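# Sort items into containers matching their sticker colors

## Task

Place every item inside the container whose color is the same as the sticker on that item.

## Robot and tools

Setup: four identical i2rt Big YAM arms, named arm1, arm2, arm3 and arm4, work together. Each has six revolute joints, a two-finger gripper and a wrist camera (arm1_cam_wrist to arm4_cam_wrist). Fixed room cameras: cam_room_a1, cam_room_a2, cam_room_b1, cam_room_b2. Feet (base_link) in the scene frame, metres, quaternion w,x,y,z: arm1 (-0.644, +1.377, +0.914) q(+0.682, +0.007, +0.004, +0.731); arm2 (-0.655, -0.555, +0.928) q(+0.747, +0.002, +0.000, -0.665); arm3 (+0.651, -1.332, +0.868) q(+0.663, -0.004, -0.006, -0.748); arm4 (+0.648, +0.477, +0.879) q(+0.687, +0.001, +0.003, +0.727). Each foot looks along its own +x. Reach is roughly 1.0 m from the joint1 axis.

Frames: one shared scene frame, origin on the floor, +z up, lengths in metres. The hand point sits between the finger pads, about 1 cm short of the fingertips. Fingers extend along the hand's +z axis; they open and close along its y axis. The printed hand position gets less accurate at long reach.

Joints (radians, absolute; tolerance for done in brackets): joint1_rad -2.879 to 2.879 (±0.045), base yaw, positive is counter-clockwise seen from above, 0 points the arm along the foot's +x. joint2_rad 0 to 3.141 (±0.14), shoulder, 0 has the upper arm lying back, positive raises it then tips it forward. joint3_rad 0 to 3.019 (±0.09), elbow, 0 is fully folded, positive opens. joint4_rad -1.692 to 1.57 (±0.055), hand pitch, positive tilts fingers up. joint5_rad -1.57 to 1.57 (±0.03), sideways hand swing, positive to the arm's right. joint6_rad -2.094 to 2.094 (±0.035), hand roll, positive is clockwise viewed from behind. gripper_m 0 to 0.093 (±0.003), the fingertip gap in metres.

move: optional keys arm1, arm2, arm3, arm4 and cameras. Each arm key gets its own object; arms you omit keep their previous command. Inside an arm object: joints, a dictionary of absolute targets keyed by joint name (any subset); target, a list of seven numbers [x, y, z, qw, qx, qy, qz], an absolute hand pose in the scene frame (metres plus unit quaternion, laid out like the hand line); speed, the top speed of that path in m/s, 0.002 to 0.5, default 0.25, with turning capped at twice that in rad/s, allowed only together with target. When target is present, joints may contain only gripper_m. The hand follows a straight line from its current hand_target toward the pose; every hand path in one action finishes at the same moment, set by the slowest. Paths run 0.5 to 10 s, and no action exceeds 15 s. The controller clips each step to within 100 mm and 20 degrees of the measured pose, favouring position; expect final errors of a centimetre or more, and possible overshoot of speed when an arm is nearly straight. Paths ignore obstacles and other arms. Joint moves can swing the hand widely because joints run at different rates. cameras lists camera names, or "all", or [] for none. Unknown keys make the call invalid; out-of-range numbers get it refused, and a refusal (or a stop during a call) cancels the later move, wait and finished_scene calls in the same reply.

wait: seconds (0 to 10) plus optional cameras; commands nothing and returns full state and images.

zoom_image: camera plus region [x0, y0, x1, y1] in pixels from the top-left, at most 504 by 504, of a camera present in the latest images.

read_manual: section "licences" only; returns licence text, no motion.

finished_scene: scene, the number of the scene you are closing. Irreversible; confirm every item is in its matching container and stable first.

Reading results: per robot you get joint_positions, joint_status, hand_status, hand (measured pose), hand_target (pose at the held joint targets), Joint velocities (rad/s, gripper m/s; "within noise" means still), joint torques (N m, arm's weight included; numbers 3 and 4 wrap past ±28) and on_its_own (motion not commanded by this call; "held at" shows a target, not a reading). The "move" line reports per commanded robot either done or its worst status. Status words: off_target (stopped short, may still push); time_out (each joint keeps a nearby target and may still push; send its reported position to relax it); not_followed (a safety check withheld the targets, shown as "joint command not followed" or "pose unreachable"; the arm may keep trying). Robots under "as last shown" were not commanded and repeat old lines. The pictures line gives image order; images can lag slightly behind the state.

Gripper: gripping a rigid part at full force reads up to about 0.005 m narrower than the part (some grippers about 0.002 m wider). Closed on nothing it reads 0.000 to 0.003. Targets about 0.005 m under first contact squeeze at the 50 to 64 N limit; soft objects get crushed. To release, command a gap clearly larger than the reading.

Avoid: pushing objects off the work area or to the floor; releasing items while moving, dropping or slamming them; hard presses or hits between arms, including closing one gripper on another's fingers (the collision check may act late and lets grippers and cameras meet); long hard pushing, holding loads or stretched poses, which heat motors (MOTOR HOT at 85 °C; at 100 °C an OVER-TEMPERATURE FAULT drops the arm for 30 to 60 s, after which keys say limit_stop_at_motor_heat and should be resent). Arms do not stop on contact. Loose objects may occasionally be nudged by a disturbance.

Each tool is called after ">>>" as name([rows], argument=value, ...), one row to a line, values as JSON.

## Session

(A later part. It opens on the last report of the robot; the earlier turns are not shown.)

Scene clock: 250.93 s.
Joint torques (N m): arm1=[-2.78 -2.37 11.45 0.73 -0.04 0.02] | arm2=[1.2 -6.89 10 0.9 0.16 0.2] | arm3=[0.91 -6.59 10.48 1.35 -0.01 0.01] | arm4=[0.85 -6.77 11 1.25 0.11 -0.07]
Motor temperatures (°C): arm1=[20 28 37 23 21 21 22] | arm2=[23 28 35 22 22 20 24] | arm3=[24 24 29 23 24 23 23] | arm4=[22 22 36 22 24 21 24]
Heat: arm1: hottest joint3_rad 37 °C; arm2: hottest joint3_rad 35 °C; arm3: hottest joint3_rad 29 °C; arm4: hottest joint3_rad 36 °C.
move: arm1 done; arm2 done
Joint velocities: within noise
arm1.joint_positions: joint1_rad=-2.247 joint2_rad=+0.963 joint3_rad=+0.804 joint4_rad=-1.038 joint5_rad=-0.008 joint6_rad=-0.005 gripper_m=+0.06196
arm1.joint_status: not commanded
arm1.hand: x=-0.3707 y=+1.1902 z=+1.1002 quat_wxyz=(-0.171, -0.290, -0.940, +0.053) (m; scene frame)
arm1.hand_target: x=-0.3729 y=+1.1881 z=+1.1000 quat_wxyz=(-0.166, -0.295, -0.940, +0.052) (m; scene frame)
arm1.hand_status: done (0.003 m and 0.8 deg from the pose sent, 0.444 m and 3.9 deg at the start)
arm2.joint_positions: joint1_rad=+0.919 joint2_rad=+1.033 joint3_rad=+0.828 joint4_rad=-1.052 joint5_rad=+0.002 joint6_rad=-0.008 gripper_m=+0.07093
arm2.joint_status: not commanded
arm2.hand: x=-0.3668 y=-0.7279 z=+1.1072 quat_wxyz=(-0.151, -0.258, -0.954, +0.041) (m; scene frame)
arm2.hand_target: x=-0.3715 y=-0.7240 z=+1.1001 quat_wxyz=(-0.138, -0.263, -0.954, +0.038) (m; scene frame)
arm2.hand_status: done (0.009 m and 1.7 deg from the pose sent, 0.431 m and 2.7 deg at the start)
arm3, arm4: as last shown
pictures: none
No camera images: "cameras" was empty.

>>> move(arm3={"target": [0.268, -1.105, 1.080, 0.0687, -0.9312, 0.2565, 0.2495], "speed": 0.2}, arm4={"target": [0.240, 0.772, 1.080, 0.0776, -0.9215, 0.2897, 0.2469], "speed": 0.2}, cameras=[])

>>> move(arm3={"target": [0.110, -1.011, 1.090, 0.0687, -0.9312, 0.2565, 0.2495], "speed": 0.15}, arm4={"target": [0.088, 0.877, 1.090, 0.0776, -0.9215, 0.2897, 0.2469], "speed": 0.15}, cameras=["arm3_cam_wrist", "arm4_cam_wrist"])

Scene clock: 263.67 s.
Joint torques (N m): arm1=[-2.32 -2.43 11.43 0.8 -0.06 0.07] | arm2=[1.03 -6.71 9.98 0.87 0.15 0.21] | arm3=[1.9 -9.82 9.05 1.63 0.12 0.03] | arm4=[0.32 -12.16 9.14 1.5 0.03 -0.11]
Motor temperatures (°C): arm1=[20 27 36 23 21 21 22] | arm2=[23 27 34 22 22 20 24] | arm3=[24 24 29 23 24 23 23] | arm4=[22 22 37 22 24 21 24]
Heat: arm1: hottest joint3_rad 36 °C; arm2: hottest joint3_rad 34 °C; arm3: hottest joint3_rad 29 °C; arm4: hottest joint3_rad 37 °C.
move: arm3 done; arm4 done
Joint velocities: within noise
arm1, arm2: as last shown
arm3.joint_positions: joint1_rad=-1.978 joint2_rad=+1.193 joint3_rad=+0.985 joint4_rad=-0.844 joint5_rad=+0.015 joint6_rad=+0.001 gripper_m=+0.07207
arm3.joint_status: not commanded
arm3.hand: x=+0.2717 y=-1.1038 z=+1.0791 quat_wxyz=(+0.068, -0.933, +0.256, +0.243) (m; scene frame)
arm3.hand_target: x=+0.2681 y=-1.1051 z=+1.0800 quat_wxyz=(+0.069, -0.931, +0.256, +0.249) (m; scene frame)
arm3.hand_status: done (0.004 m and 0.7 deg from the pose sent, 0.149 m and 4.3 deg at the start)
arm4.joint_positions: joint1_rad=+0.898 joint2_rad=+1.368 joint3_rad=+1.094 joint4_rad=-0.795 joint5_rad=-0.001 joint6_rad=-0.001 gripper_m=+0.07210
arm4.joint_status: not commanded
arm4.hand: x=+0.2425 y=+0.7660 z=+1.0766 quat_wxyz=(-0.073, +0.923, -0.294, -0.239) (m; scene frame)
arm4.hand_target: x=+0.2401 y=+0.7719 z=+1.0800 quat_wxyz=(-0.078, +0.921, -0.290, -0.247) (m; scene frame)
arm4.hand_status: done (0.007 m and 1.2 deg from the pose sent, 0.186 m and 3.5 deg at the start)
pictures: none
No camera images: "cameras" was empty.

Scene clock: 265.50 s.
Joint torques (N m): arm1=[-2.14 -2.49 11.48 0.55 -0.05 0.02] | arm2=[1.14 -6.77 10 0.88 0.15 0.2] | arm3=[1.61 -17.14 13.56 0.58 0.03 -0.01] | arm4=[0.67 -18.9 12.59 0.46 0.16 -0.06]
Motor temperatures (°C): arm1=[20 27 36 23 21 21 22] | arm2=[23 27 34 22 22 20 24] | arm3=[24 24 30 23 24 23 23] | arm4=[22 22 37 22 24 21 24]
Heat: arm1: hottest joint3_rad 36 °C; arm2: hottest joint3_rad 34 °C; arm3: hottest joint3_rad 30 °C; arm4: hottest joint3_rad 37 °C.
move: arm3 off_target; arm4 off_target
Joint velocities: within noise
arm1, arm2: as last shown
arm3.joint_positions: joint1_rad=-1.978 joint2_rad=+1.653 joint3_rad=+1.446 joint4_rad=-0.868 joint5_rad=+0.015 joint6_rad=+0.001 gripper_m=+0.07207
arm3.joint_status: not commanded
arm3.hand: x=+0.1242 y=-1.0178 z=+1.0700 quat_wxyz=(+0.065, -0.936, +0.257, +0.232) (m; scene frame)
arm3.hand_target: x=+0.1109 y=-1.0116 z=+1.0902 quat_wxyz=(+0.069, -0.931, +0.256, +0.250) (m; scene frame)
arm3.hand_status: off_target (0.025 m and 2.1 deg from the pose sent, 0.187 m and 0.7 deg at the start)
arm4.joint_positions: joint1_rad=+0.898 joint2_rad=+1.815 joint3_rad=+1.638 joint4_rad=-0.892 joint5_rad=-0.001 joint6_rad=-0.001 gripper_m=+0.07210
arm4.joint_status: not commanded
arm4.hand: x=+0.0992 y=+0.8675 z=+1.0788 quat_wxyz=(-0.073, +0.923, -0.294, -0.238) (m; scene frame)
arm4.hand_target: x=+0.0886 y=+0.8765 z=+1.0900 quat_wxyz=(-0.078, +0.921, -0.290, -0.247) (m; scene frame)
arm4.hand_status: off_target (0.018 m and 1.3 deg from the pose sent, 0.191 m and 1.2 deg at the start)
pictures: arm3_cam_wrist, arm4_cam_wrist
Images, in order (width x height): arm3_cam_wrist 672x504, arm4_cam_wrist 672x504.

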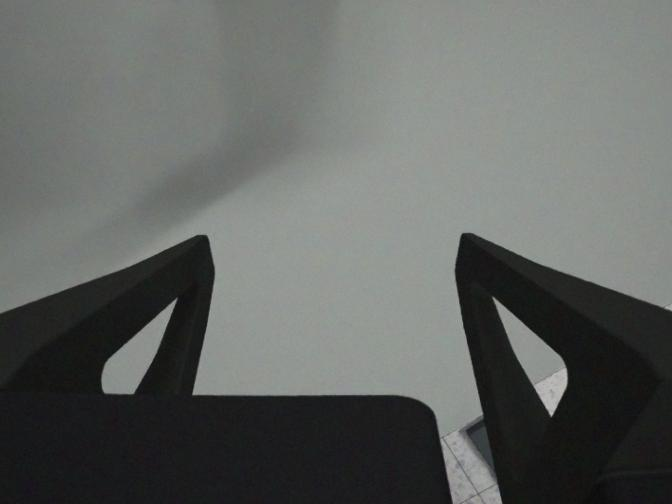

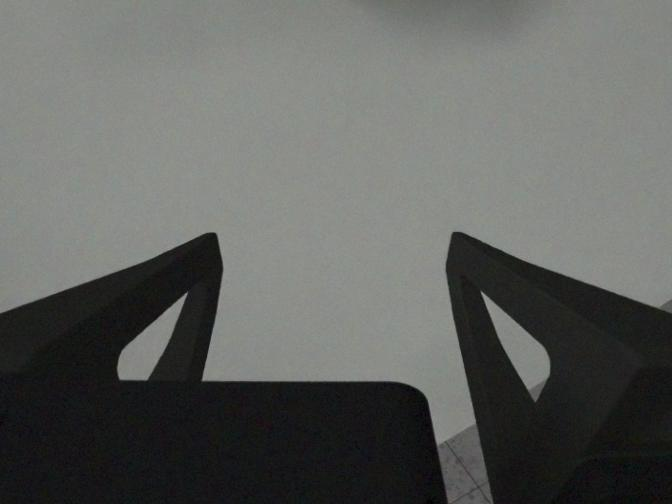

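>>> move(arm3={"target": [0.055, -0.978, 1.092, 0.0687, -0.9312, 0.2565, 0.2495], "speed": 0.12}, arm4={"target": [0.035, 0.914, 1.088, 0.0776, -0.9215, 0.2897, 0.2469], "speed": 0.12}, cameras=["arm3_cam_wrist", "arm4_cam_wrist"])

Scene clock: 271.10 s.
Joint torques (N m): arm1=[-2.37 -2.61 11.66 0.66 -0.07 0.01] | arm2=[1.08 -6.77 10.06 0.88 0.16 0.2] | arm3=[1.44 -20.37 13.93 0.62 -0.01 -0.03] | arm4=[0.85 -21.54 12.77 0.42 0.16 -0.02]
Motor temperatures (°C): arm1=[20 27 36 23 21 21 22] | arm2=[23 27 34 22 22 20 24] | arm3=[24 24 30 23 24 23 23] | arm4=[22 22 39 22 24 21 24]
Heat: arm1: hottest joint3_rad 36 °C; arm2: hottest joint3_rad 34 °C; arm3: hottest joint3_rad 30 °C; arm4: hottest joint3_rad 39 °C.
move: arm3 off_target; arm4 off_target
Joint velocities: within noise
arm1, arm2: as last shown
arm3.joint_positions: joint1_rad=-1.978 joint2_rad=+1.822 joint3_rad=+1.678 joint4_rad=-0.934 joint5_rad=+0.015 joint6_rad=+0.001 gripper_m=+0.07207
arm3.joint_status: not commanded
arm3.hand: x=+0.0685 y=-0.9853 z=+1.0706 quat_wxyz=(+0.064, -0.936, +0.257, +0.231) (m; scene frame)
arm3.hand_target: x=+0.0561 y=-0.9787 z=+1.0921 quat_wxyz=(+0.069, -0.931, +0.256, +0.250) (m; scene frame)
arm3.hand_status: off_target (0.026 m and 2.3 deg from the pose sent, 0.083 m and 2.1 deg at the start)
arm4.joint_positions: joint1_rad=+0.898 joint2_rad=+2.000 joint3_rad=+1.911 joint4_rad=-0.981 joint5_rad=-0.001 joint6_rad=-0.001 gripper_m=+0.07210
arm4.joint_status: not commanded
arm4.hand: x=+0.0453 y=+0.9056 z=+1.0777 quat_wxyz=(-0.072, +0.923, -0.294, -0.238) (m; scene frame)
arm4.hand_target: x=+0.0356 y=+0.9135 z=+1.0880 quat_wxyz=(-0.078, +0.921, -0.290, -0.247) (m; scene frame)
arm4.hand_status: off_target (0.017 m and 1.3 deg from the pose sent, 0.080 m and 1.3 deg at the start)
pictures: arm3_cam_wrist, arm4_cam_wrist
Images, in order (width x height): arm3_cam_wrist 672x504, arm4_cam_wrist 672x504.

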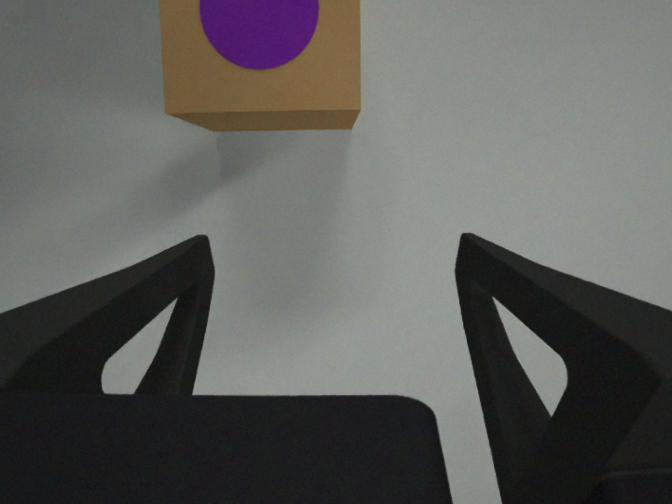

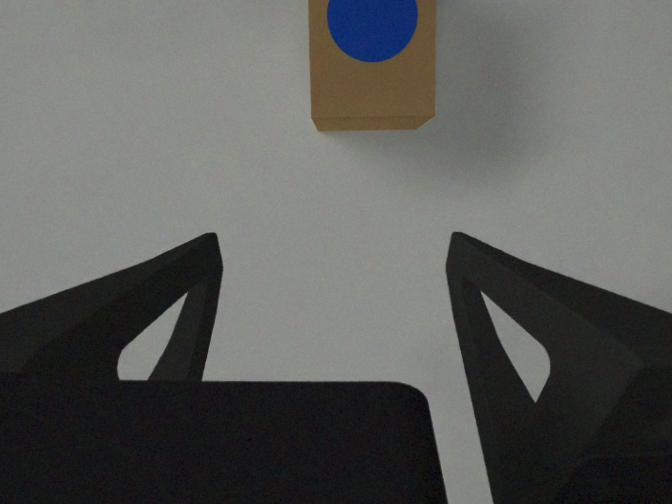

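>>> move(arm3={"target": [0.0206, -0.983, 1.092, 0.0687, -0.9312, 0.2565, 0.2495], "speed": 0.1}, arm4={"target": [0.0205, 0.944, 1.082, 0.0776, -0.9215, 0.2897, 0.2469], "speed": 0.1}, cameras=["arm3_cam_wrist", "arm4_cam_wrist"])

Scene clock: 287.13 s.
Joint torques (N m): arm1=[-2.37 -2.14 11.43 0.57 -0.05 0.09] | arm2=[1.08 -6.71 10 0.87 0.15 0.21] | arm3=[2.37 -21.19 14.05 0.64 0.14 0.05] | arm4=[0.79 -22.59 12.92 0.42 -0.04 -0.11]
Motor temperatures (°C): arm1=[20 26 36 23 21 21 22] | arm2=[23 27 33 22 22 20 23] | arm3=[24 25 34 23 24 23 23] | arm4=[22 24 39 22 24 21 24]
Heat: arm1: hottest joint3_rad 36 °C; arm2: hottest joint3_rad 33 °C; arm3: hottest joint3_rad 34 °C; arm4: hottest joint3_rad 39 °C.
move: arm3 off_target; arm4 off_target
Joint velocities: within noise
arm1, arm2: as last shown
arm3.joint_positions: joint1_rad=-1.953 joint2_rad=+1.896 joint3_rad=+1.791 joint4_rad=-0.971 joint5_rad=+0.029 joint6_rad=+0.025 gripper_m=+0.07207
arm3.joint_status: not commanded
arm3.hand: x=+0.0368 y=-0.9848 z=+1.0733 quat_wxyz=(+0.065, -0.936, +0.258, +0.232) (m; scene frame)
arm3.hand_target: x=+0.0216 y=-0.9838 z=+1.0920 quat_wxyz=(+0.069, -0.931, +0.256, +0.250) (m; scene frame)
arm3.hand_status: off_target (0.025 m and 2.1 deg from the pose sent, 0.052 m and 2.3 deg at the start)
arm4.joint_positions: joint1_rad=+0.878 joint2_rad=+2.092 joint3_rad=+2.051 joint4_rad=-1.026 joint5_rad=-0.007 joint6_rad=-0.015 gripper_m=+0.07210
arm4.joint_status: not commanded
arm4.hand: x=+0.0295 y=+0.9350 z=+1.0749 quat_wxyz=(-0.074, +0.922, -0.296, -0.239) (m; scene frame)
arm4.hand_target: x=+0.0211 y=+0.9435 z=+1.0819 quat_wxyz=(-0.078, +0.921, -0.290, -0.248) (m; scene frame)
arm4.hand_status: off_target (0.015 m and 1.2 deg from the pose sent, 0.046 m and 1.3 deg at the start)
pictures: arm3_cam_wrist, arm4_cam_wrist
Images, in order (width x height): arm3_cam_wrist 672x504, arm4_cam_wrist 672x504.

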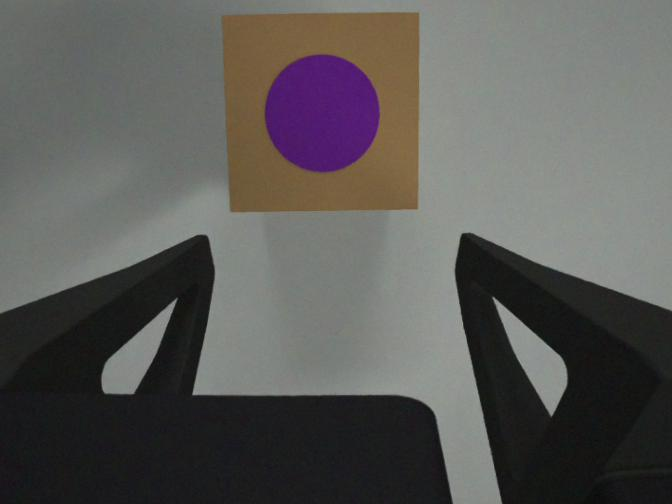

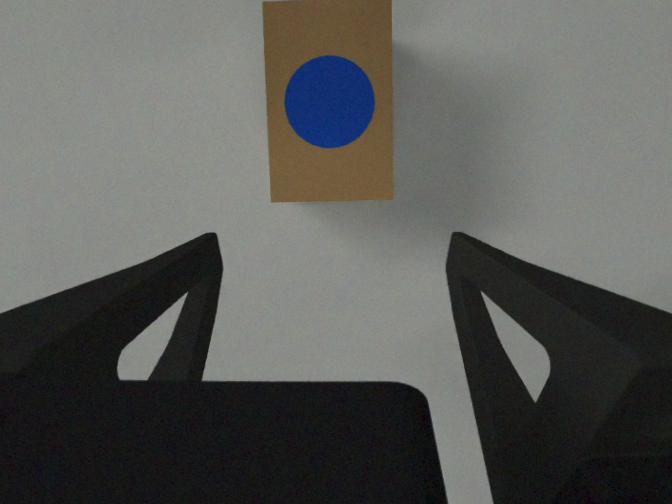

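>>> move(arm3={"target": [-0.0127, -0.969, 1.066, 0.0687, -0.9312, 0.2565, 0.2495], "speed": 0.08}, arm4={"target": [-0.016, 0.969, 1.042, 0.0776, -0.9215, 0.2897, 0.2469], "speed": 0.08}, cameras=["arm3_cam_wrist", "arm4_cam_wrist"])

Scene clock: 298.00 s.
Joint torques (N m): arm1=[-2.61 -2.37 11.49 0.53 -0.07 0.05] | arm2=[1.14 -6.65 10.04 0.87 0.15 0.2] | arm3=[2.49 -22.77 14.06 0.9 0.13 0.03] | arm4=[0.56 -24.59 12.94 0.49 -0.04 -0.09]
Motor temperatures (°C): arm1=[20 25 36 23 21 21 22] | arm2=[23 26 33 22 22 20 23] | arm3=[24 25 35 23 24 23 23] | arm4=[22 24 40 22 24 21 24]
Heat: arm1: hottest joint3_rad 36 °C; arm2: hottest joint3_rad 33 °C; arm3: hottest joint3_rad 35 °C; arm4: hottest joint3_rad 40 °C.
move: arm3 off_target; arm4 off_target
Joint velocities: within noise
arm1, arm2: as last shown
arm3.joint_positions: joint1_rad=-1.953 joint2_rad=+2.006 joint3_rad=+1.896 joint4_rad=-0.971 joint5_rad=+0.031 joint6_rad=+0.029 gripper_m=+0.07207
arm3.joint_status: not commanded
arm3.hand: x=+0.0066 y=-0.9681 z=+1.0479 quat_wxyz=(+0.065, -0.936, +0.260, +0.230) (m; scene frame)
arm3.hand_target: x=-0.0114 y=-0.9698 z=+1.0662 quat_wxyz=(+0.069, -0.931, +0.257, +0.250) (m; scene frame)
arm3.hand_status: off_target (0.027 m and 2.4 deg from the pose sent, 0.053 m and 2.1 deg at the start)
arm4.joint_positions: joint1_rad=+0.878 joint2_rad=+2.257 joint3_rad=+2.234 joint4_rad=-1.041 joint5_rad=-0.007 joint6_rad=-0.015 gripper_m=+0.07210
arm4.joint_status: not commanded
arm4.hand: x=-0.0076 y=+0.9622 z=+1.0370 quat_wxyz=(-0.075, +0.922, -0.296, -0.240) (m; scene frame)
arm4.hand_target: x=-0.0155 y=+0.9685 z=+1.0418 quat_wxyz=(-0.078, +0.921, -0.290, -0.248) (m; scene frame)
arm4.hand_status: off_target (0.012 m and 1.1 deg from the pose sent, 0.066 m and 1.2 deg at the start)
pictures: arm3_cam_wrist, arm4_cam_wrist
Images, in order (width x height): arm3_cam_wrist 672x504, arm4_cam_wrist 672x504.

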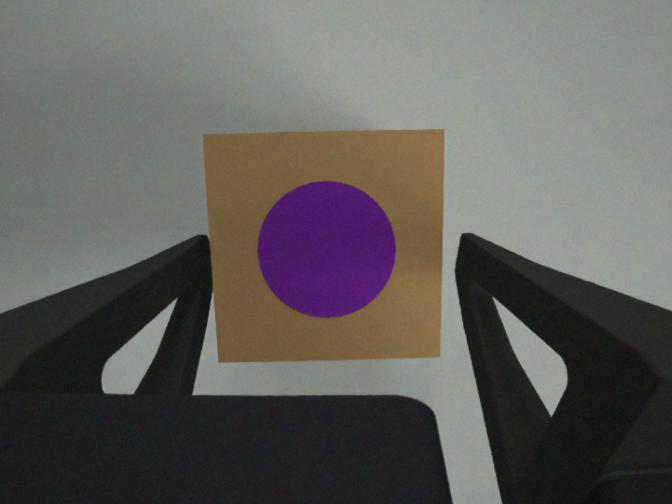

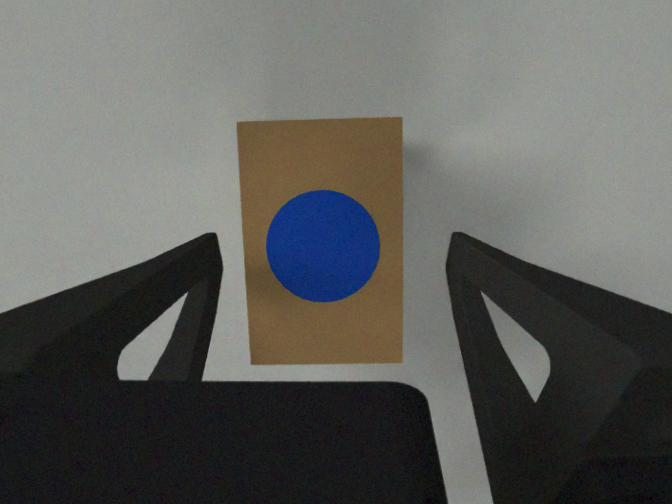

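>>> move(arm4={"target": [-0.014, 0.967, 1.030, 0.0776, -0.9215, 0.2897, 0.2469], "speed": 0.05}, arm3={"target": [-0.0127, -0.969, 1.060, 0.0687, -0.9312, 0.2565, 0.2495], "speed": 0.05}, cameras=["arm3_cam_wrist", "arm4_cam_wrist"])

Scene clock: 331.23 s.
Joint torques (N m): arm1=[-2.43 -1.9 11.62 0.5 -0.07 0.05] | arm2=[1.2 -6.83 10.02 0.9 0.15 0.2] | arm3=[2.37 -22.65 13.07 1.46 0.15 0.03] | arm4=[0.73 -25.58 9.76 1.33 -0.04 -0.07]
Motor temperatures (°C): arm1=[20 25 36 23 21 21 22] | arm2=[23 26 33 22 22 20 23] | arm3=[24 25 37 23 24 23 23] | arm4=[22 29 48 22 24 21 24]
Heat: arm1: hottest joint3_rad 36 °C; arm2: hottest joint3_rad 33 °C; arm3: hottest joint3_rad 37 °C; arm4: hottest joint3_rad 48 °C.
move: arm3 off_target; arm4 done
Joint velocities: within noise
arm1, arm2: as last shown
arm3.joint_positions: joint1_rad=-1.953 joint2_rad=+2.006 joint3_rad=+1.896 joint4_rad=-0.971 joint5_rad=+0.031 joint6_rad=+0.029 gripper_m=+0.07207
arm3.joint_status: not commanded
arm3.hand: x=+0.0066 y=-0.9681 z=+1.0479 quat_wxyz=(+0.065, -0.936, +0.260, +0.230) (m; scene frame)
arm3.hand_target: x=-0.0117 y=-0.9697 z=+1.0603 quat_wxyz=(+0.068, -0.931, +0.256, +0.250) (m; scene frame)
arm3.hand_status: off_target (0.023 m and 2.4 deg from the pose sent, 0.023 m and 2.4 deg at the start)
arm4.joint_positions: joint1_rad=+0.878 joint2_rad=+2.257 joint3_rad=+2.234 joint4_rad=-1.034 joint5_rad=-0.007 joint6_rad=-0.015 gripper_m=+0.07210
arm4.joint_status: not commanded
arm4.hand: x=-0.0088 y=+0.9631 z=+1.0379 quat_wxyz=(-0.076, +0.921, -0.296, -0.244) (m; scene frame)
arm4.hand_target: x=-0.0138 y=+0.9667 z=+1.0299 quat_wxyz=(-0.078, +0.921, -0.290, -0.247) (m; scene frame)
arm4.hand_status: done (0.010 m and 0.8 deg from the pose sent, 0.011 m and 1.1 deg at the start)
pictures: arm3_cam_wrist, arm4_cam_wrist
Images, in order (width x height): arm3_cam_wrist 672x504, arm4_cam_wrist 672x504.

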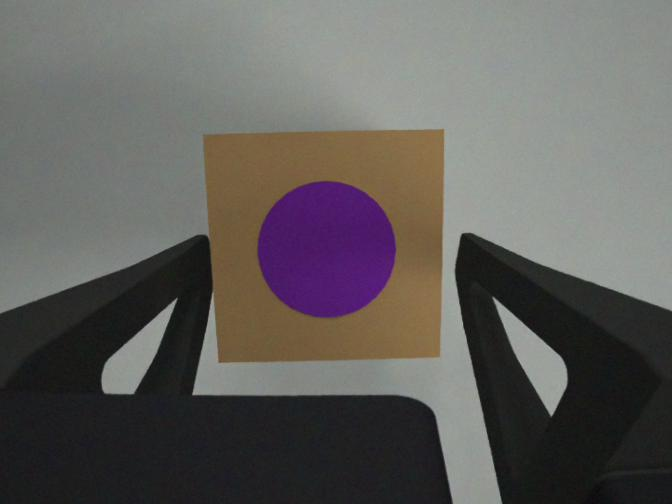

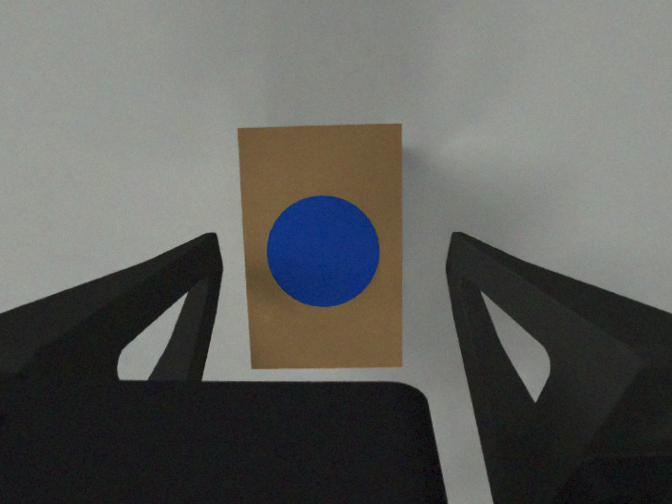

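>>> move(arm4={"target": [-0.014, 0.967, 1.018, 0.0776, -0.9215, 0.2897, 0.2469], "speed": 0.05}, arm3={"joints": {"gripper_m": 0.042}}, cameras=["arm3_cam_wrist", "arm4_cam_wrist"])

Scene clock: 339.03 s.
Joint torques (N m): arm1=[-2.67 -2.96 11.45 0.87 -0.08 0.04] | arm2=[1.26 -6.71 10.02 0.88 0.15 0.21] | arm3=[2.43 -22.59 13.07 1.47 0.12 0.02] | arm4=[1.03 -25.17 9.22 1.43 -0.03 -0.06]
Motor temperatures (°C): arm1=[20 25 36 23 21 21 22] | arm2=[23 26 33 22 22 20 23] | arm3=[24 25 37 23 24 23 23] | arm4=[22 29 47 22 24 21 24]
Heat: arm1: hottest joint3_rad 36 °C; arm2: hottest joint3_rad 33 °C; arm3: hottest joint3_rad 37 °C; arm4: hottest joint3_rad 47 °C.
move: arm3 off_target; arm4 off_target
Joint velocities: within noise
arm1, arm2: as last shown
arm3.joint_positions: joint1_rad=-1.953 joint2_rad=+2.006 joint3_rad=+1.896 joint4_rad=-0.971 joint5_rad=+0.032 joint6_rad=+0.029 gripper_m=+0.05307
arm3.joint_status: gripper_m off_target (ended at +0.05310, target +0.04200)
arm3.hand: x=+0.0065 y=-0.9682 z=+1.0479 quat_wxyz=(+0.066, -0.936, +0.260, +0.230) (m; scene frame)
arm3.hand_target: x=-0.0118 y=-0.9698 z=+1.0603 quat_wxyz=(+0.069, -0.931, +0.256, +0.250) (m; scene frame)
arm3.hand_status: not commanded
arm4.joint_positions: joint1_rad=+0.878 joint2_rad=+2.257 joint3_rad=+2.215 joint4_rad=-1.004 joint5_rad=-0.007 joint6_rad=-0.015 gripper_m=+0.07210
arm4.joint_status: not commanded
arm4.hand: x=-0.0105 y=+0.9643 z=+1.0319 quat_wxyz=(-0.078, +0.919, -0.295, -0.248) (m; scene frame)
arm4.hand_target: x=-0.0137 y=+0.9667 z=+1.0181 quat_wxyz=(-0.078, +0.921, -0.290, -0.247) (m; scene frame)
arm4.hand_status: off_target (0.015 m and 0.7 deg from the pose sent, 0.021 m and 0.8 deg at the start)
pictures: arm3_cam_wrist, arm4_cam_wrist
Images, in order (width x height): arm3_cam_wrist 672x504, arm4_cam_wrist 672x504.

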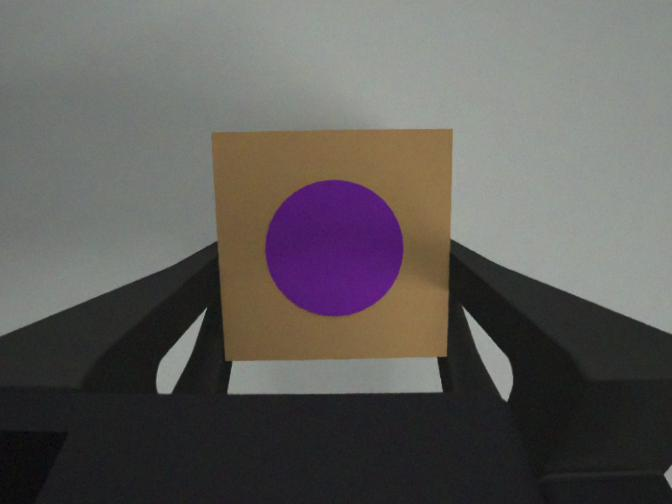

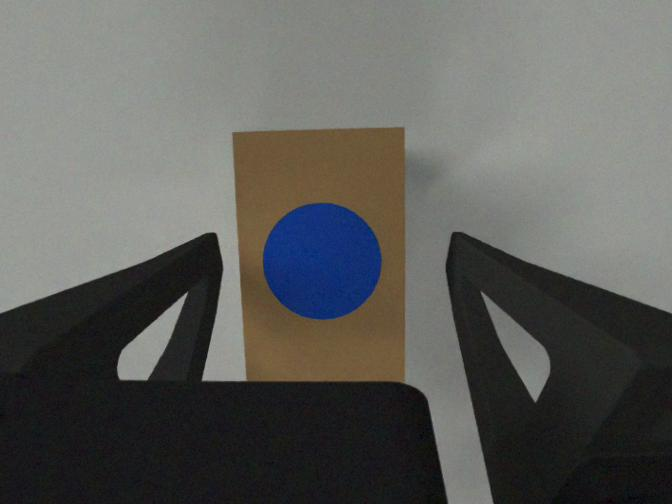

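>>> move(arm4={"joints": {"gripper_m": 0.034}}, arm3={"target": [-0.0122, -0.970, 1.095, 0.0687, -0.9312, 0.2565, 0.2495], "speed": 0.08}, cameras=["arm3_cam_wrist", "arm4_cam_wrist"])

Scene clock: 343.90 s.
Joint torques (N m): arm1=[-2.61 -2.73 11.54 0.87 -0.05 0.05] | arm2=[1.14 -6.65 10.04 0.85 0.14 0.21] | arm3=[2.67 -23.53 14.12 0.68 0.14 0.03] | arm4=[0.85 -25.17 9.16 1.47 0 -0.06]
Motor temperatures (°C): arm1=[20 25 36 23 21 21 22] | arm2=[23 26 32 22 22 20 23] | arm3=[24 25 37 23 24 23 23] | arm4=[22 30 45 22 24 21 24]
Heat: arm1: hottest joint3_rad 36 °C; arm2: hottest joint3_rad 32 °C; arm3: hottest joint3_rad 37 °C; arm4: hottest joint3_rad 45 °C.
move: arm3 off_target; arm4 off_target
Joint velocities: within noise
arm1.joint_positions: joint1_rad=-2.247 joint2_rad=+0.963 joint3_rad=+0.804 joint4_rad=-1.038 joint5_rad=-0.008 joint6_rad=-0.005 gripper_m=+0.06196
arm1.joint_status: not commanded
arm1.hand: x=-0.3707 y=+1.1902 z=+1.1002 quat_wxyz=(-0.171, -0.290, -0.940, +0.053) (m; scene frame)
arm1.hand_target: x=-0.3729 y=+1.1881 z=+1.1000 quat_wxyz=(-0.166, -0.295, -0.940, +0.052) (m; scene frame)
arm1.hand_status: not commanded
arm2.joint_positions: joint1_rad=+0.919 joint2_rad=+1.033 joint3_rad=+0.828 joint4_rad=-1.052 joint5_rad=+0.002 joint6_rad=-0.008 gripper_m=+0.07093
arm2.joint_status: not commanded
arm2.hand: x=-0.3668 y=-0.7279 z=+1.1072 quat_wxyz=(-0.151, -0.258, -0.954, +0.041) (m; scene frame)
arm2.hand_target: x=-0.3715 y=-0.7240 z=+1.1001 quat_wxyz=(-0.138, -0.263, -0.954, +0.038) (m; scene frame)
arm2.hand_status: not commanded
arm3.joint_positions: joint1_rad=-1.953 joint2_rad=+2.006 joint3_rad=+1.960 joint4_rad=-1.038 joint5_rad=+0.032 joint6_rad=+0.031 gripper_m=+0.05307
arm3.joint_status: not commanded
arm3.hand: x=+0.0054 y=-0.9673 z=+1.0719 quat_wxyz=(+0.065, -0.936, +0.261, +0.228) (m; scene frame)
arm3.hand_target: x=-0.0108 y=-0.9709 z=+1.0951 quat_wxyz=(+0.069, -0.931, +0.256, +0.250) (m; scene frame)
arm3.hand_status: off_target (0.029 m and 2.6 deg from the pose sent, 0.051 m and 2.4 deg at the start)
arm4.joint_positions: joint1_rad=+0.878 joint2_rad=+2.257 joint3_rad=+2.215 joint4_rad=-1.003 joint5_rad=-0.007 joint6_rad=-0.016 gripper_m=+0.04403
arm4.joint_status: gripper_m off_target (ended at +0.04405, target +0.03400)
arm4.hand: x=-0.0106 y=+0.9642 z=+1.0320 quat_wxyz=(-0.077, +0.919, -0.295, -0.249) (m; scene frame)
arm4.hand_target: x=-0.0137 y=+0.9667 z=+1.0181 quat_wxyz=(-0.078, +0.921, -0.290, -0.247) (m; scene frame)
arm4.hand_status: not commanded
pictures: arm3_cam_wrist, arm4_cam_wrist
Images, in order (width x height): arm3_cam_wrist 672x504, arm4_cam_wrist 672x504.

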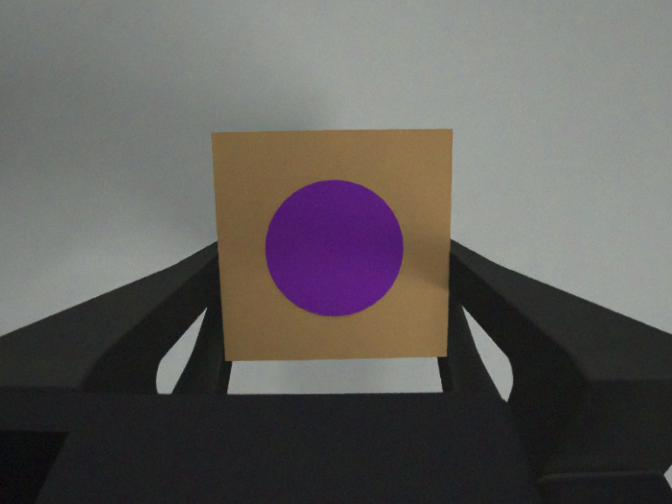

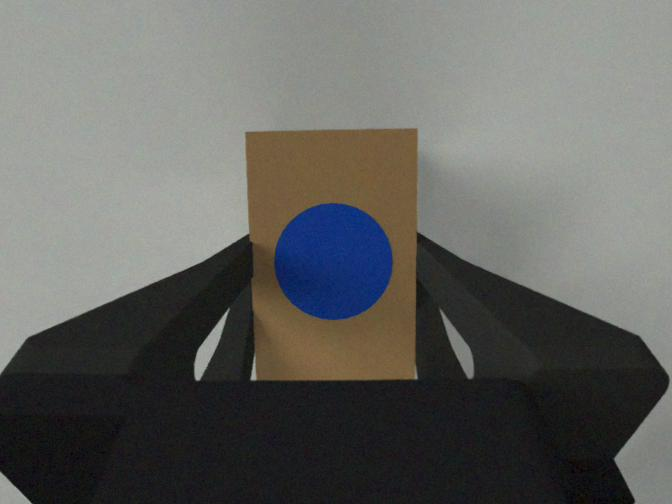

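>>> move(arm4={"target": [-0.013, 0.966, 1.078, 0.0776, -0.9215, 0.2897, 0.2469], "speed": 0.08}, arm3={"target": [-0.0112, -0.970, 1.110, 0.0687, -0.9312, 0.2565, 0.2495], "speed": 0.08}, cameras=["arm3_cam_wrist", "arm4_cam_wrist"])

>>> move(arm4={"target": [0.28, 0.765, 1.095, 0.0776, -0.9215, 0.2897, 0.2469], "speed": 0.18}, arm3={"target": [0.295, -1.145, 1.105, 0.0687, -0.9312, 0.2565, 0.2495], "speed": 0.18}, cameras=["arm3_cam_wrist", "arm4_cam_wrist"])

Scene clock: 352.93 s.
Joint torques (N m): arm1=[-2.37 -1.9 11.44 0.62 -0.07 0.01] | arm2=[1.08 -6.71 10.02 0.9 0.14 0.21] | arm3=[2.67 -23.77 14.41 0.69 0.12 0.02] | arm4=[0.5 -25.88 12.93 0.35 0.03 -0.05]
Motor temperatures (°C): arm1=[20 24 36 23 21 21 22] | arm2=[23 25 32 22 22 20 23] | arm3=[24 26 37 23 24 23 24] | arm4=[22 30 43 22 24 21 25]
Heat: arm1: hottest joint3_rad 36 °C; arm2: hottest joint3_rad 32 °C; arm3: hottest joint3_rad 37 °C; arm4: hottest joint3_rad 43 °C.
move: arm3 off_target; arm4 off_target
Joint velocities: within noise
arm1, arm2: as last shown
arm3.joint_positions: joint1_rad=-1.953 joint2_rad=+2.006 joint3_rad=+1.991 joint4_rad=-1.076 joint5_rad=+0.032 joint6_rad=+0.031 gripper_m=+0.05307
arm3.joint_status: not commanded
arm3.hand: x=+0.0063 y=-0.9676 z=+1.0832 quat_wxyz=(+0.064, -0.936, +0.261, +0.225) (m; scene frame)
arm3.hand_target: x=-0.0096 y=-0.9710 z=+1.1101 quat_wxyz=(+0.069, -0.931, +0.256, +0.250) (m; scene frame)
arm3.hand_status: off_target (0.032 m and 2.9 deg from the pose sent, 0.042 m and 2.6 deg at the start)
arm4.joint_positions: joint1_rad=+0.878 joint2_rad=+2.257 joint3_rad=+2.309 joint4_rad=-1.129 joint5_rad=-0.007 joint6_rad=-0.016 gripper_m=+0.04403
arm4.joint_status: not commanded
arm4.hand: x=-0.0049 y=+0.9602 z=+1.0640 quat_wxyz=(-0.073, +0.923, -0.296, -0.234) (m; scene frame)
arm4.hand_target: x=-0.0123 y=+0.9654 z=+1.0780 quat_wxyz=(-0.078, +0.921, -0.290, -0.248) (m; scene frame)
arm4.hand_status: off_target (0.017 m and 1.7 deg from the pose sent, 0.046 m and 0.7 deg at the start)
pictures: arm3_cam_wrist, arm4_cam_wrist
Images, in order (width x height): arm3_cam_wrist 672x504, arm4_cam_wrist 672x504.

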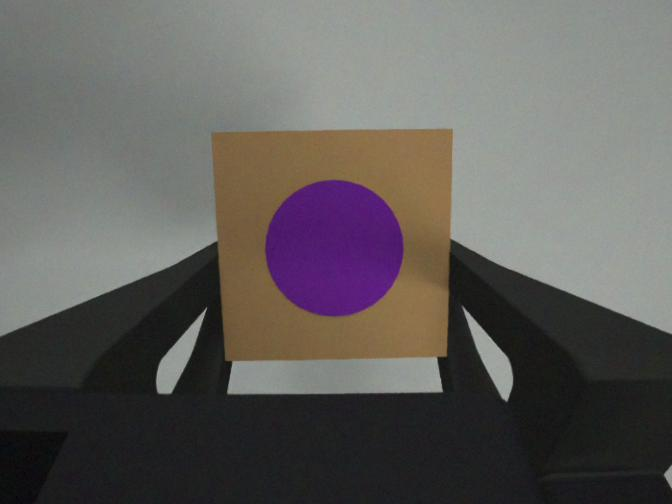

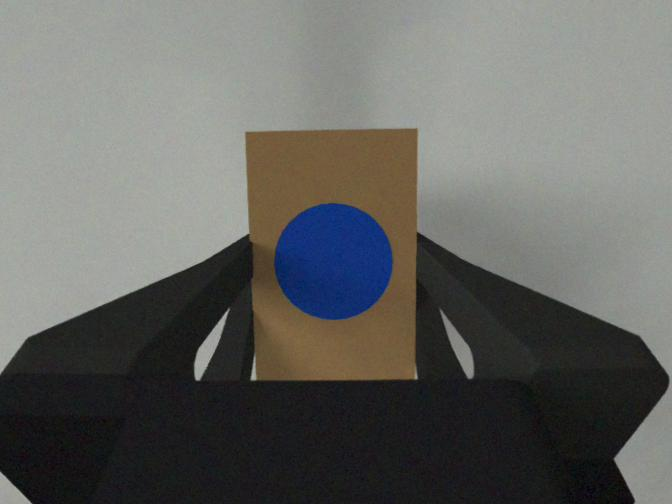

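Scene clock: 355.47 s.
Joint torques (N m): arm1=[-2.02 -2.9 11.37 0.58 -0.06 0.02] | arm2=[1.08 -6.65 10.03 0.87 0.14 0.21] | arm3=[2.43 -7.77 9.29 0.91 0.16 0.03] | arm4=[0.38 -11.28 9.22 0.8 -0.08 -0.1]
Motor temperatures (°C): arm1=[20 24 36 23 21 21 22] | arm2=[23 25 32 22 22 20 23] | arm3=[24 26 36 23 24 23 24] | arm4=[22 30 43 22 24 21 25]
Heat: arm1: hottest joint3_rad 36 °C; arm2: hottest joint3_rad 32 °C; arm3: hottest joint3_rad 36 °C; arm4: hottest joint3_rad 43 °C.
move: arm3 done; arm4 done
Joint velocities: within noise
arm1, arm2: as last shown
arm3.joint_positions: joint1_rad=-1.917 joint2_rad=+1.061 joint3_rad=+0.952 joint4_rad=-0.930 joint5_rad=+0.050 joint6_rad=+0.060 gripper_m=+0.05307
arm3.joint_status: not commanded
arm3.hand: x=+0.2970 y=-1.1397 z=+1.1055 quat_wxyz=(+0.071, -0.930, +0.259, +0.250) (m; scene frame)
arm3.hand_target: x=+0.2951 y=-1.1449 z=+1.1050 quat_wxyz=(+0.069, -0.931, +0.257, +0.250) (m; scene frame)
arm3.hand_status: done (0.006 m and 0.4 deg from the pose sent, 0.340 m and 2.9 deg at the start)
arm4.joint_positions: joint1_rad=+0.853 joint2_rad=+1.269 joint3_rad=+1.037 joint4_rad=-0.829 joint5_rad=-0.021 joint6_rad=-0.040 gripper_m=+0.04403
arm4.joint_status: not commanded
arm4.hand: x=+0.2794 y=+0.7618 z=+1.0897 quat_wxyz=(-0.075, +0.922, -0.294, -0.242) (m; scene frame)
arm4.hand_target: x=+0.2799 y=+0.7649 z=+1.0950 quat_wxyz=(-0.078, +0.921, -0.290, -0.247) (m; scene frame)
arm4.hand_status: done (0.006 m and 0.8 deg from the pose sent, 0.347 m and 1.7 deg at the start)
pictures: arm3_cam_wrist, arm4_cam_wrist
Images, in order (width x height): arm3_cam_wrist 672x504, arm4_cam_wrist 672x504.

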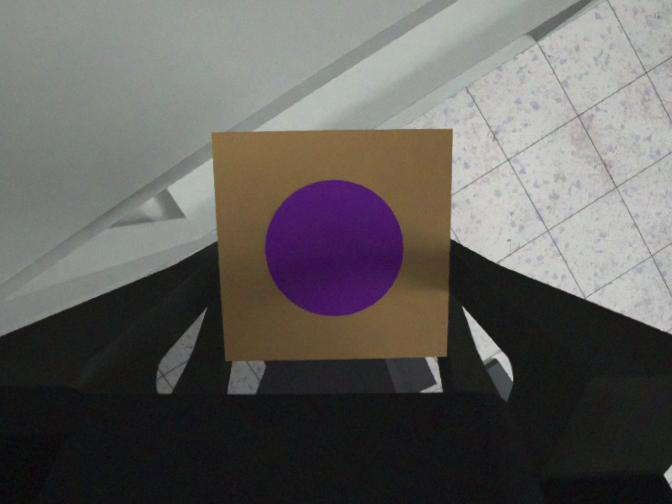

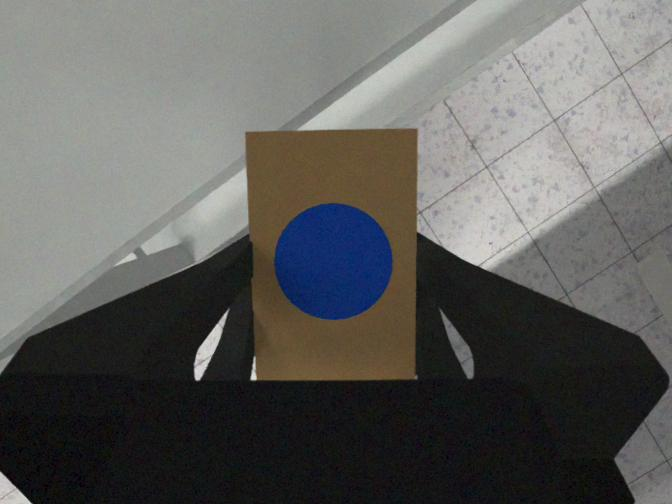

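>>> move(arm4={"joints": {"joint2_rad": 1.0, "joint3_rad": 1.2, "joint4_rad": -1.15, "joint5_rad": 0, "joint6_rad": 0}}, arm3={"joints": {"joint2_rad": 1.0, "joint3_rad": 1.2, "joint4_rad": -1.15, "joint5_rad": 0, "joint6_rad": 0}}, cameras=[])

>>> move(arm4={"joints": {"joint1_rad": -1.89}}, arm3={"joints": {"joint1_rad": 1.78}}, cameras=["arm3_cam_wrist", "arm4_cam_wrist", "cam_room_a1"])

Scene clock: 362.20 s.
Joint torques (N m): arm1=[-2.78 -2.14 11.41 0.69 -0.08 0.07] | arm2=[1.14 -6.77 10 0.87 0.14 0.21] | arm3=[2.32 -6.65 12.81 0.91 -0.08 -0.13] | arm4=[0.03 -5.83 10.84 0.65 0.21 0.15]
Motor temperatures (°C): arm1=[20 24 36 23 21 21 22] | arm2=[23 25 32 22 22 20 23] | arm3=[24 26 35 23 24 23 24] | arm4=[22 29 42 22 24 21 25]
Heat: arm1: hottest joint3_rad 36 °C; arm2: hottest joint3_rad 32 °C; arm3: hottest joint3_rad 35 °C; arm4: hottest joint3_rad 42 °C.
move: arm3 done; arm4 done
Joint velocities: within noise
arm1, arm2: as last shown
arm3.joint_positions: joint1_rad=-1.916 joint2_rad=+0.997 joint3_rad=+1.160 joint4_rad=-1.145 joint5_rad=+0.002 joint6_rad=+0.008 gripper_m=+0.05307
arm3.joint_status: all done
arm3.hand: x=+0.3054 y=-1.1522 z=+1.2077 quat_wxyz=(+0.061, -0.931, +0.227, +0.280) (m; scene frame)
arm3.hand_target: x=+0.2983 y=-1.1551 z=+1.2264 quat_wxyz=(+0.062, -0.929, +0.215, +0.296) (m; scene frame)
arm3.hand_status: not commanded
arm4.joint_positions: joint1_rad=+0.852 joint2_rad=+0.996 joint3_rad=+1.176 joint4_rad=-1.141 joint5_rad=-0.004 joint6_rad=-0.014 gripper_m=+0.04403
arm4.joint_status: all done
arm4.hand: x=+0.3422 y=+0.7179 z=+1.2317 quat_wxyz=(-0.096, +0.904, -0.304, -0.285) (m; scene frame)
arm4.hand_target: x=+0.3426 y=+0.7219 z=+1.2414 quat_wxyz=(-0.098, +0.899, -0.313, -0.290) (m; scene frame)
arm4.hand_status: not commanded
pictures: none
No camera images: "cameras" was empty.

Scene clock: 364.77 s.
Joint torques (N m): arm1=[-3.19 -2.14 11.6 0.72 -0.05 0.04] | arm2=[1.2 -6.71 10.03 0.87 0.15 0.2] | arm3=[1.67 -8.12 12.75 1.1 0.13 -0.11] | arm4=[0.91 -7.3 10.76 0.59 0.04 0.12]
Motor temperatures (°C): arm1=[20 24 36 23 21 21 22] | arm2=[23 25 32 22 22 20 23] | arm3=[24 26 35 23 24 23 24] | arm4=[22 28 42 22 24 21 25]
Heat: arm1: hottest joint3_rad 36 °C; arm2: hottest joint3_rad 32 °C; arm3: hottest joint3_rad 35 °C; arm4: hottest joint3_rad 42 °C.
move: arm3 done; arm4 done
Joint velocities: within noise
arm1, arm2: as last shown
arm3.joint_positions: joint1_rad=+1.773 joint2_rad=+1.014 joint3_rad=+1.160 joint4_rad=-1.150 joint5_rad=-0.003 joint6_rad=+0.006 gripper_m=+0.05302
arm3.joint_status: all done
arm3.hand: x=+1.0385 y=-1.2955 z=+1.2035 quat_wxyz=(-0.279, +0.038, -0.959, -0.007) (m; scene frame)
arm3.hand_target: x=+1.0408 y=-1.2925 z=+1.2292 quat_wxyz=(-0.305, +0.044, -0.951, -0.007) (m; scene frame)
arm3.hand_status: not commanded
arm4.joint_positions: joint1_rad=-1.891 joint2_rad=+1.005 joint3_rad=+1.176 joint4_rad=-1.141 joint5_rad=+0.002 joint6_rad=-0.011 gripper_m=+0.04410
arm4.joint_status: all done
arm4.hand: x=+1.0273 y=+0.3755 z=+1.2263 quat_wxyz=(-0.291, -0.120, -0.948, +0.043) (m; scene frame)
arm4.hand_target: x=+1.0277 y=+0.3763 z=+1.2393 quat_wxyz=(-0.301, -0.124, -0.945, +0.042) (m; scene frame)
arm4.hand_status: not commanded
pictures: arm3_cam_wrist, arm4_cam_wrist, cam_room_a1
Images, in order (width x height): arm3_cam_wrist 672x504, arm4_cam_wrist 672x504, cam_room_a1 672x504.

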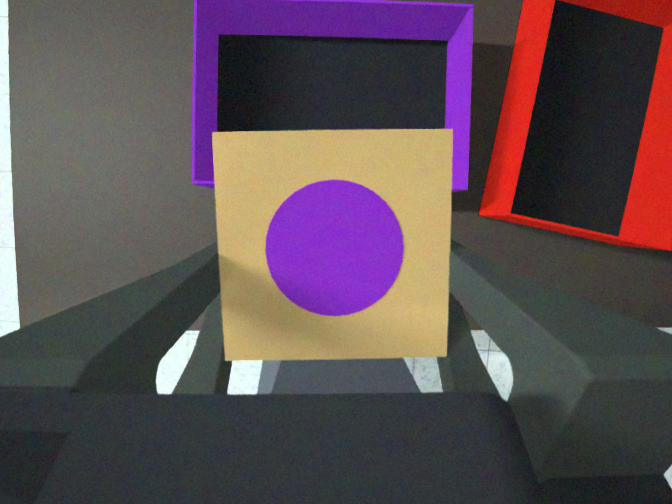

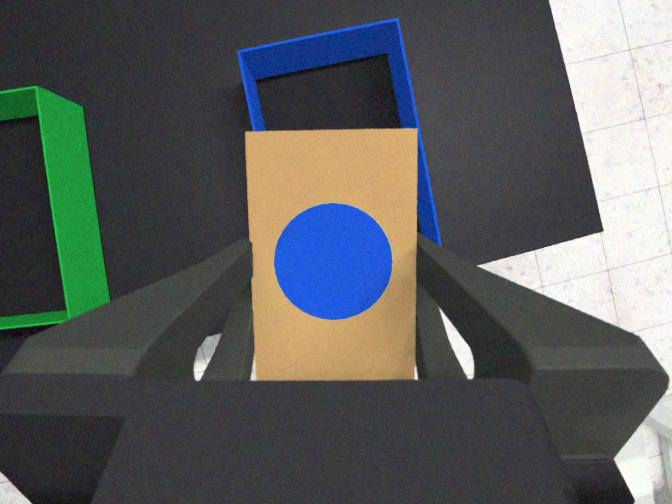

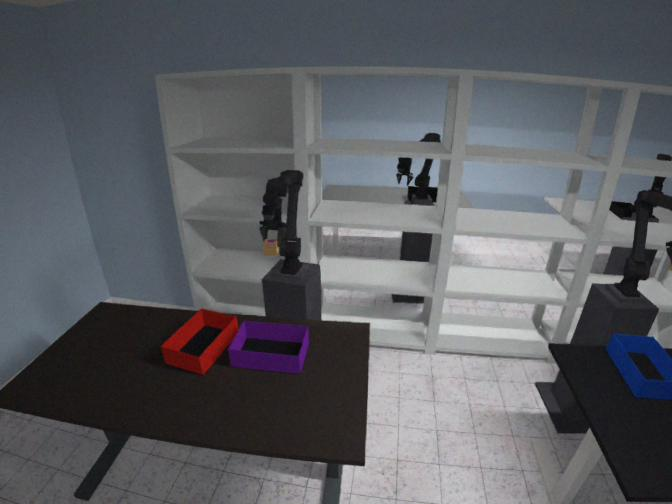

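>>> move(arm4={"target": [1.112, 0.352, 1.02, 0.2582, 0.0674, 0.9636, -0.01805], "speed": 0.2}, arm3={"target": [1.190, -1.285, 1.03, 0.2586, -0.0379, 0.9652, 0.0102], "speed": 0.2}, cameras=["arm3_cam_wrist", "arm4_cam_wrist", "cam_room_a1", "cam_room_a2"])

Scene clock: 378.17 s.
Joint torques (N m): arm1=[-2.32 -2.2 11.36 0.62 -0.08 0.06] | arm2=[1.2 -6.65 10.02 0.88 0.15 0.2] | arm3=[0.97 -15.5 10.58 1.58 -0.07 -0.04] | arm4=[0.03 -11.58 8.64 1.43 -0.11 -0.09]
Motor temperatures (°C): arm1=[20 24 36 23 21 21 22] | arm2=[23 25 33 22 22 20 23] | arm3=[24 25 35 23 24 23 24] | arm4=[22 27 41 22 24 21 26]
Heat: arm1: hottest joint3_rad 36 °C; arm2: hottest joint3_rad 33 °C; arm3: hottest joint3_rad 35 °C; arm4: hottest joint3_rad 41 °C.
move: arm3 off_target; arm4 done
Joint velocities: within noise
arm1, arm2: as last shown
arm3.joint_positions: joint1_rad=+1.773 joint2_rad=+1.508 joint3_rad=+1.104 joint4_rad=-0.695 joint5_rad=-0.009 joint6_rad=+0.006 gripper_m=+0.05302
arm3.joint_status: not commanded
arm3.hand: x=+1.1779 y=-1.2858 z=+1.0112 quat_wxyz=(-0.234, +0.039, -0.971, -0.008) (m; scene frame)
arm3.hand_target: x=+1.1894 y=-1.2851 z=+1.0301 quat_wxyz=(-0.258, +0.038, -0.965, -0.010) (m; scene frame)
arm3.hand_status: off_target (0.022 m and 3.0 deg from the pose sent, 0.231 m and 2.5 deg at the start)
arm4.joint_positions: joint1_rad=-1.912 joint2_rad=+1.363 joint3_rad=+0.925 joint4_rad=-0.635 joint5_rad=-0.076 joint6_rad=-0.116 gripper_m=+0.04410
arm4.joint_status: not commanded
arm4.hand: x=+1.1060 y=+0.3568 z=+1.0146 quat_wxyz=(-0.246, -0.072, -0.966, +0.015) (m; scene frame)
arm4.hand_target: x=+1.1118 y=+0.3521 z=+1.0200 quat_wxyz=(-0.258, -0.067, -0.964, +0.018) (m; scene frame)
arm4.hand_status: done (0.009 m and 1.6 deg from the pose sent, 0.224 m and 7.9 deg at the start)
pictures: arm3_cam_wrist, arm4_cam_wrist, cam_room_a1, cam_room_a2
Images, in order (width x height): arm3_cam_wrist 672x504, arm4_cam_wrist 672x504, cam_room_a1 672x504, cam_room_a2 672x504.

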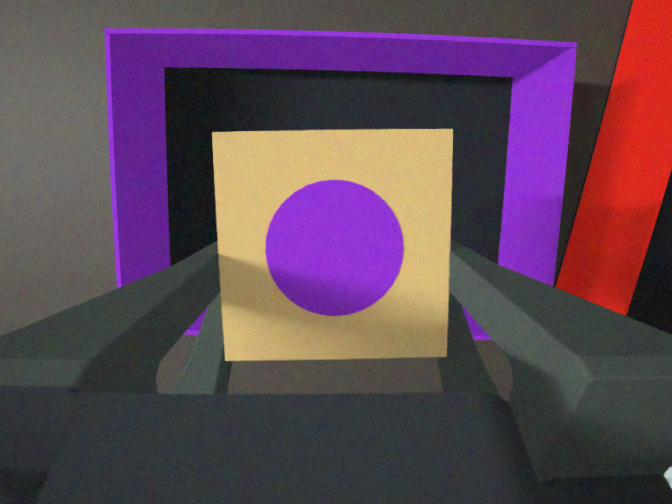

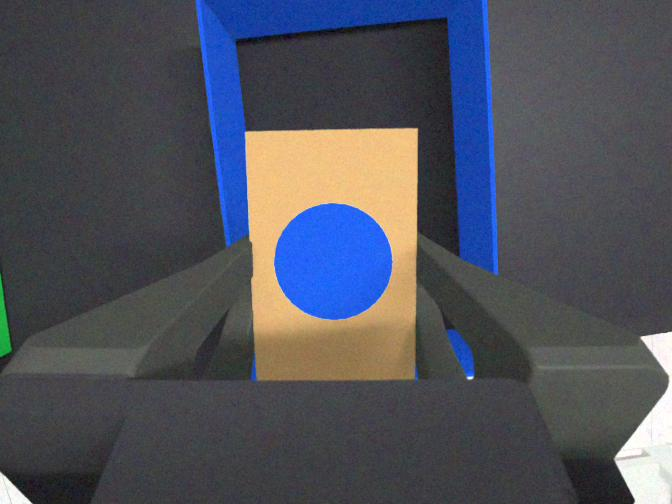

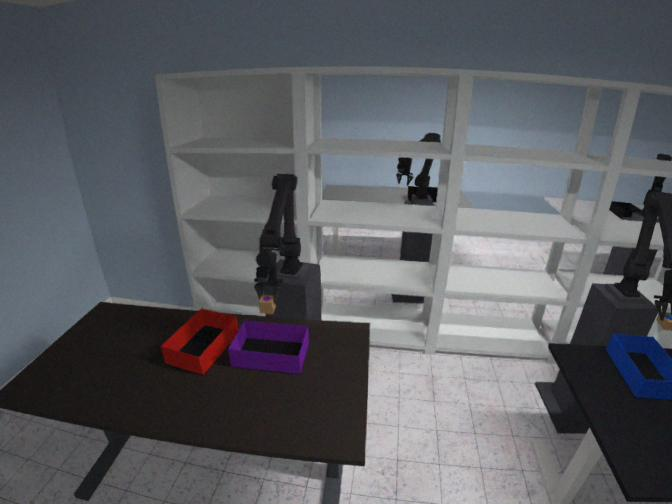

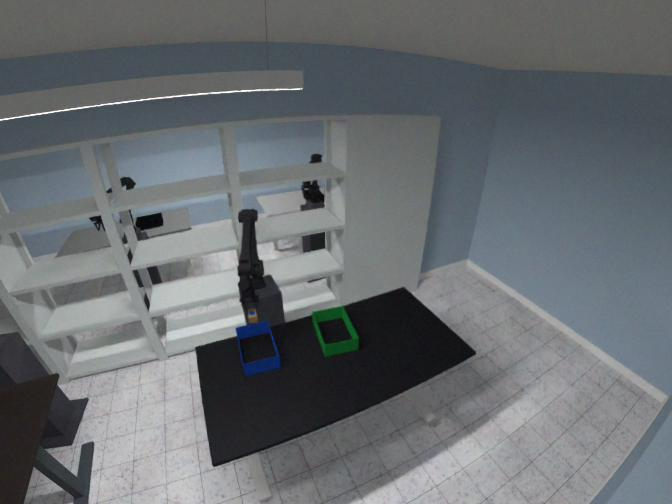

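>>> move(arm4={"target": [1.126, 0.337, 0.90, 0.2587, 0.0337, 0.9653, -0.0090], "speed": 0.15}, arm3={"target": [1.205, -1.285, 0.91, 0.2586, -0.0379, 0.9652, 0.0102], "speed": 0.15}, cameras=["arm3_cam_wrist", "arm4_cam_wrist"])

Scene clock: 394.40 s.
Joint torques (N m): arm1=[-2.78 -2.78 11.48 0.72 -0.07 0.01] | arm2=[1.14 -6.71 10.02 0.88 0.15 0.21] | arm3=[1.08 -16.03 7.27 1.68 -0.05 -0.04] | arm4=[0.03 -13.04 6.93 1.44 -0.16 -0.1]
Motor temperatures (°C): arm1=[20 24 36 23 21 21 21] | arm2=[23 25 33 22 22 20 23] | arm3=[24 26 34 23 24 23 24] | arm4=[22 26 39 22 24 21 26]
Heat: arm1: hottest joint3_rad 36 °C; arm2: hottest joint3_rad 33 °C; arm3: hottest joint3_rad 34 °C; arm4: hottest joint3_rad 39 °C.
move: arm3 done; arm4 done
Joint velocities: within noise
arm1, arm2: as last shown
arm3.joint_positions: joint1_rad=+1.773 joint2_rad=+1.698 joint3_rad=+1.014 joint4_rad=-0.378 joint5_rad=-0.009 joint6_rad=+0.006 gripper_m=+0.05302
arm3.joint_status: not commanded
arm3.hand: x=+1.2019 y=-1.2852 z=+0.9087 quat_wxyz=(-0.251, +0.039, -0.967, -0.009) (m; scene frame)
arm3.hand_target: x=+1.2051 y=-1.2850 z=+0.9101 quat_wxyz=(-0.259, +0.038, -0.965, -0.010) (m; scene frame)
arm3.hand_status: done (0.003 m and 0.9 deg from the pose sent, 0.105 m and 2.9 deg at the start)
arm4.joint_positions: joint1_rad=-1.951 joint2_rad=+1.609 joint3_rad=+0.829 joint4_rad=-0.292 joint5_rad=-0.130 joint6_rad=-0.210 gripper_m=+0.04410
arm4.joint_status: not commanded
arm4.hand: x=+1.1217 y=+0.3412 z=+0.9000 quat_wxyz=(-0.252, -0.039, -0.967, +0.006) (m; scene frame)
arm4.hand_target: x=+1.1260 y=+0.3371 z=+0.9001 quat_wxyz=(-0.259, -0.034, -0.965, +0.009) (m; scene frame)
arm4.hand_status: done (0.006 m and 1.1 deg from the pose sent, 0.118 m and 4.7 deg at the start)
pictures: arm3_cam_wrist, arm4_cam_wrist
Images, in order (width x height): arm3_cam_wrist 672x504, arm4_cam_wrist 672x504.

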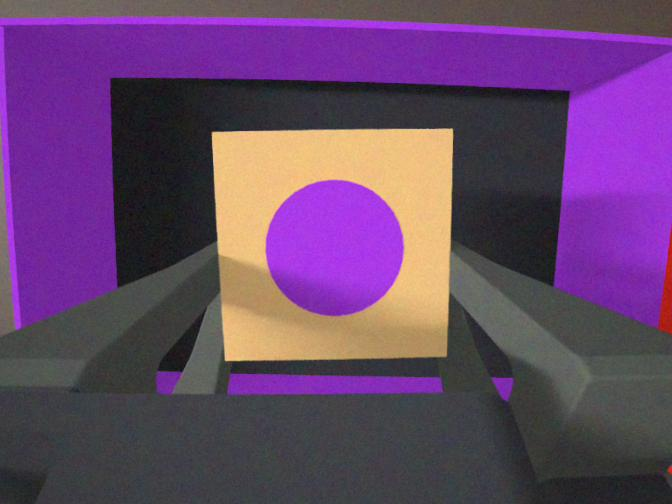

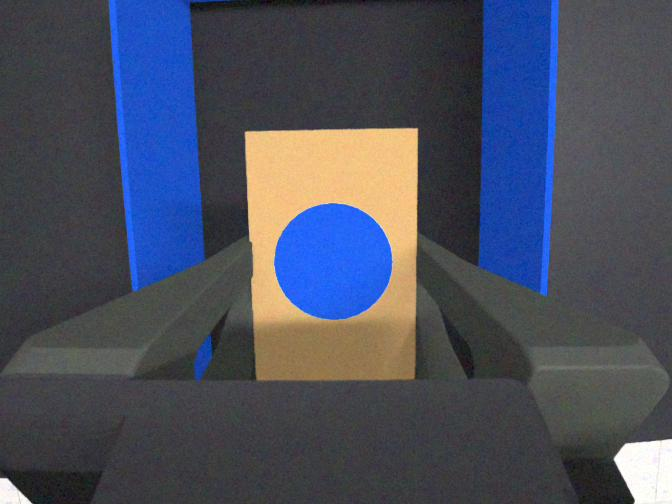

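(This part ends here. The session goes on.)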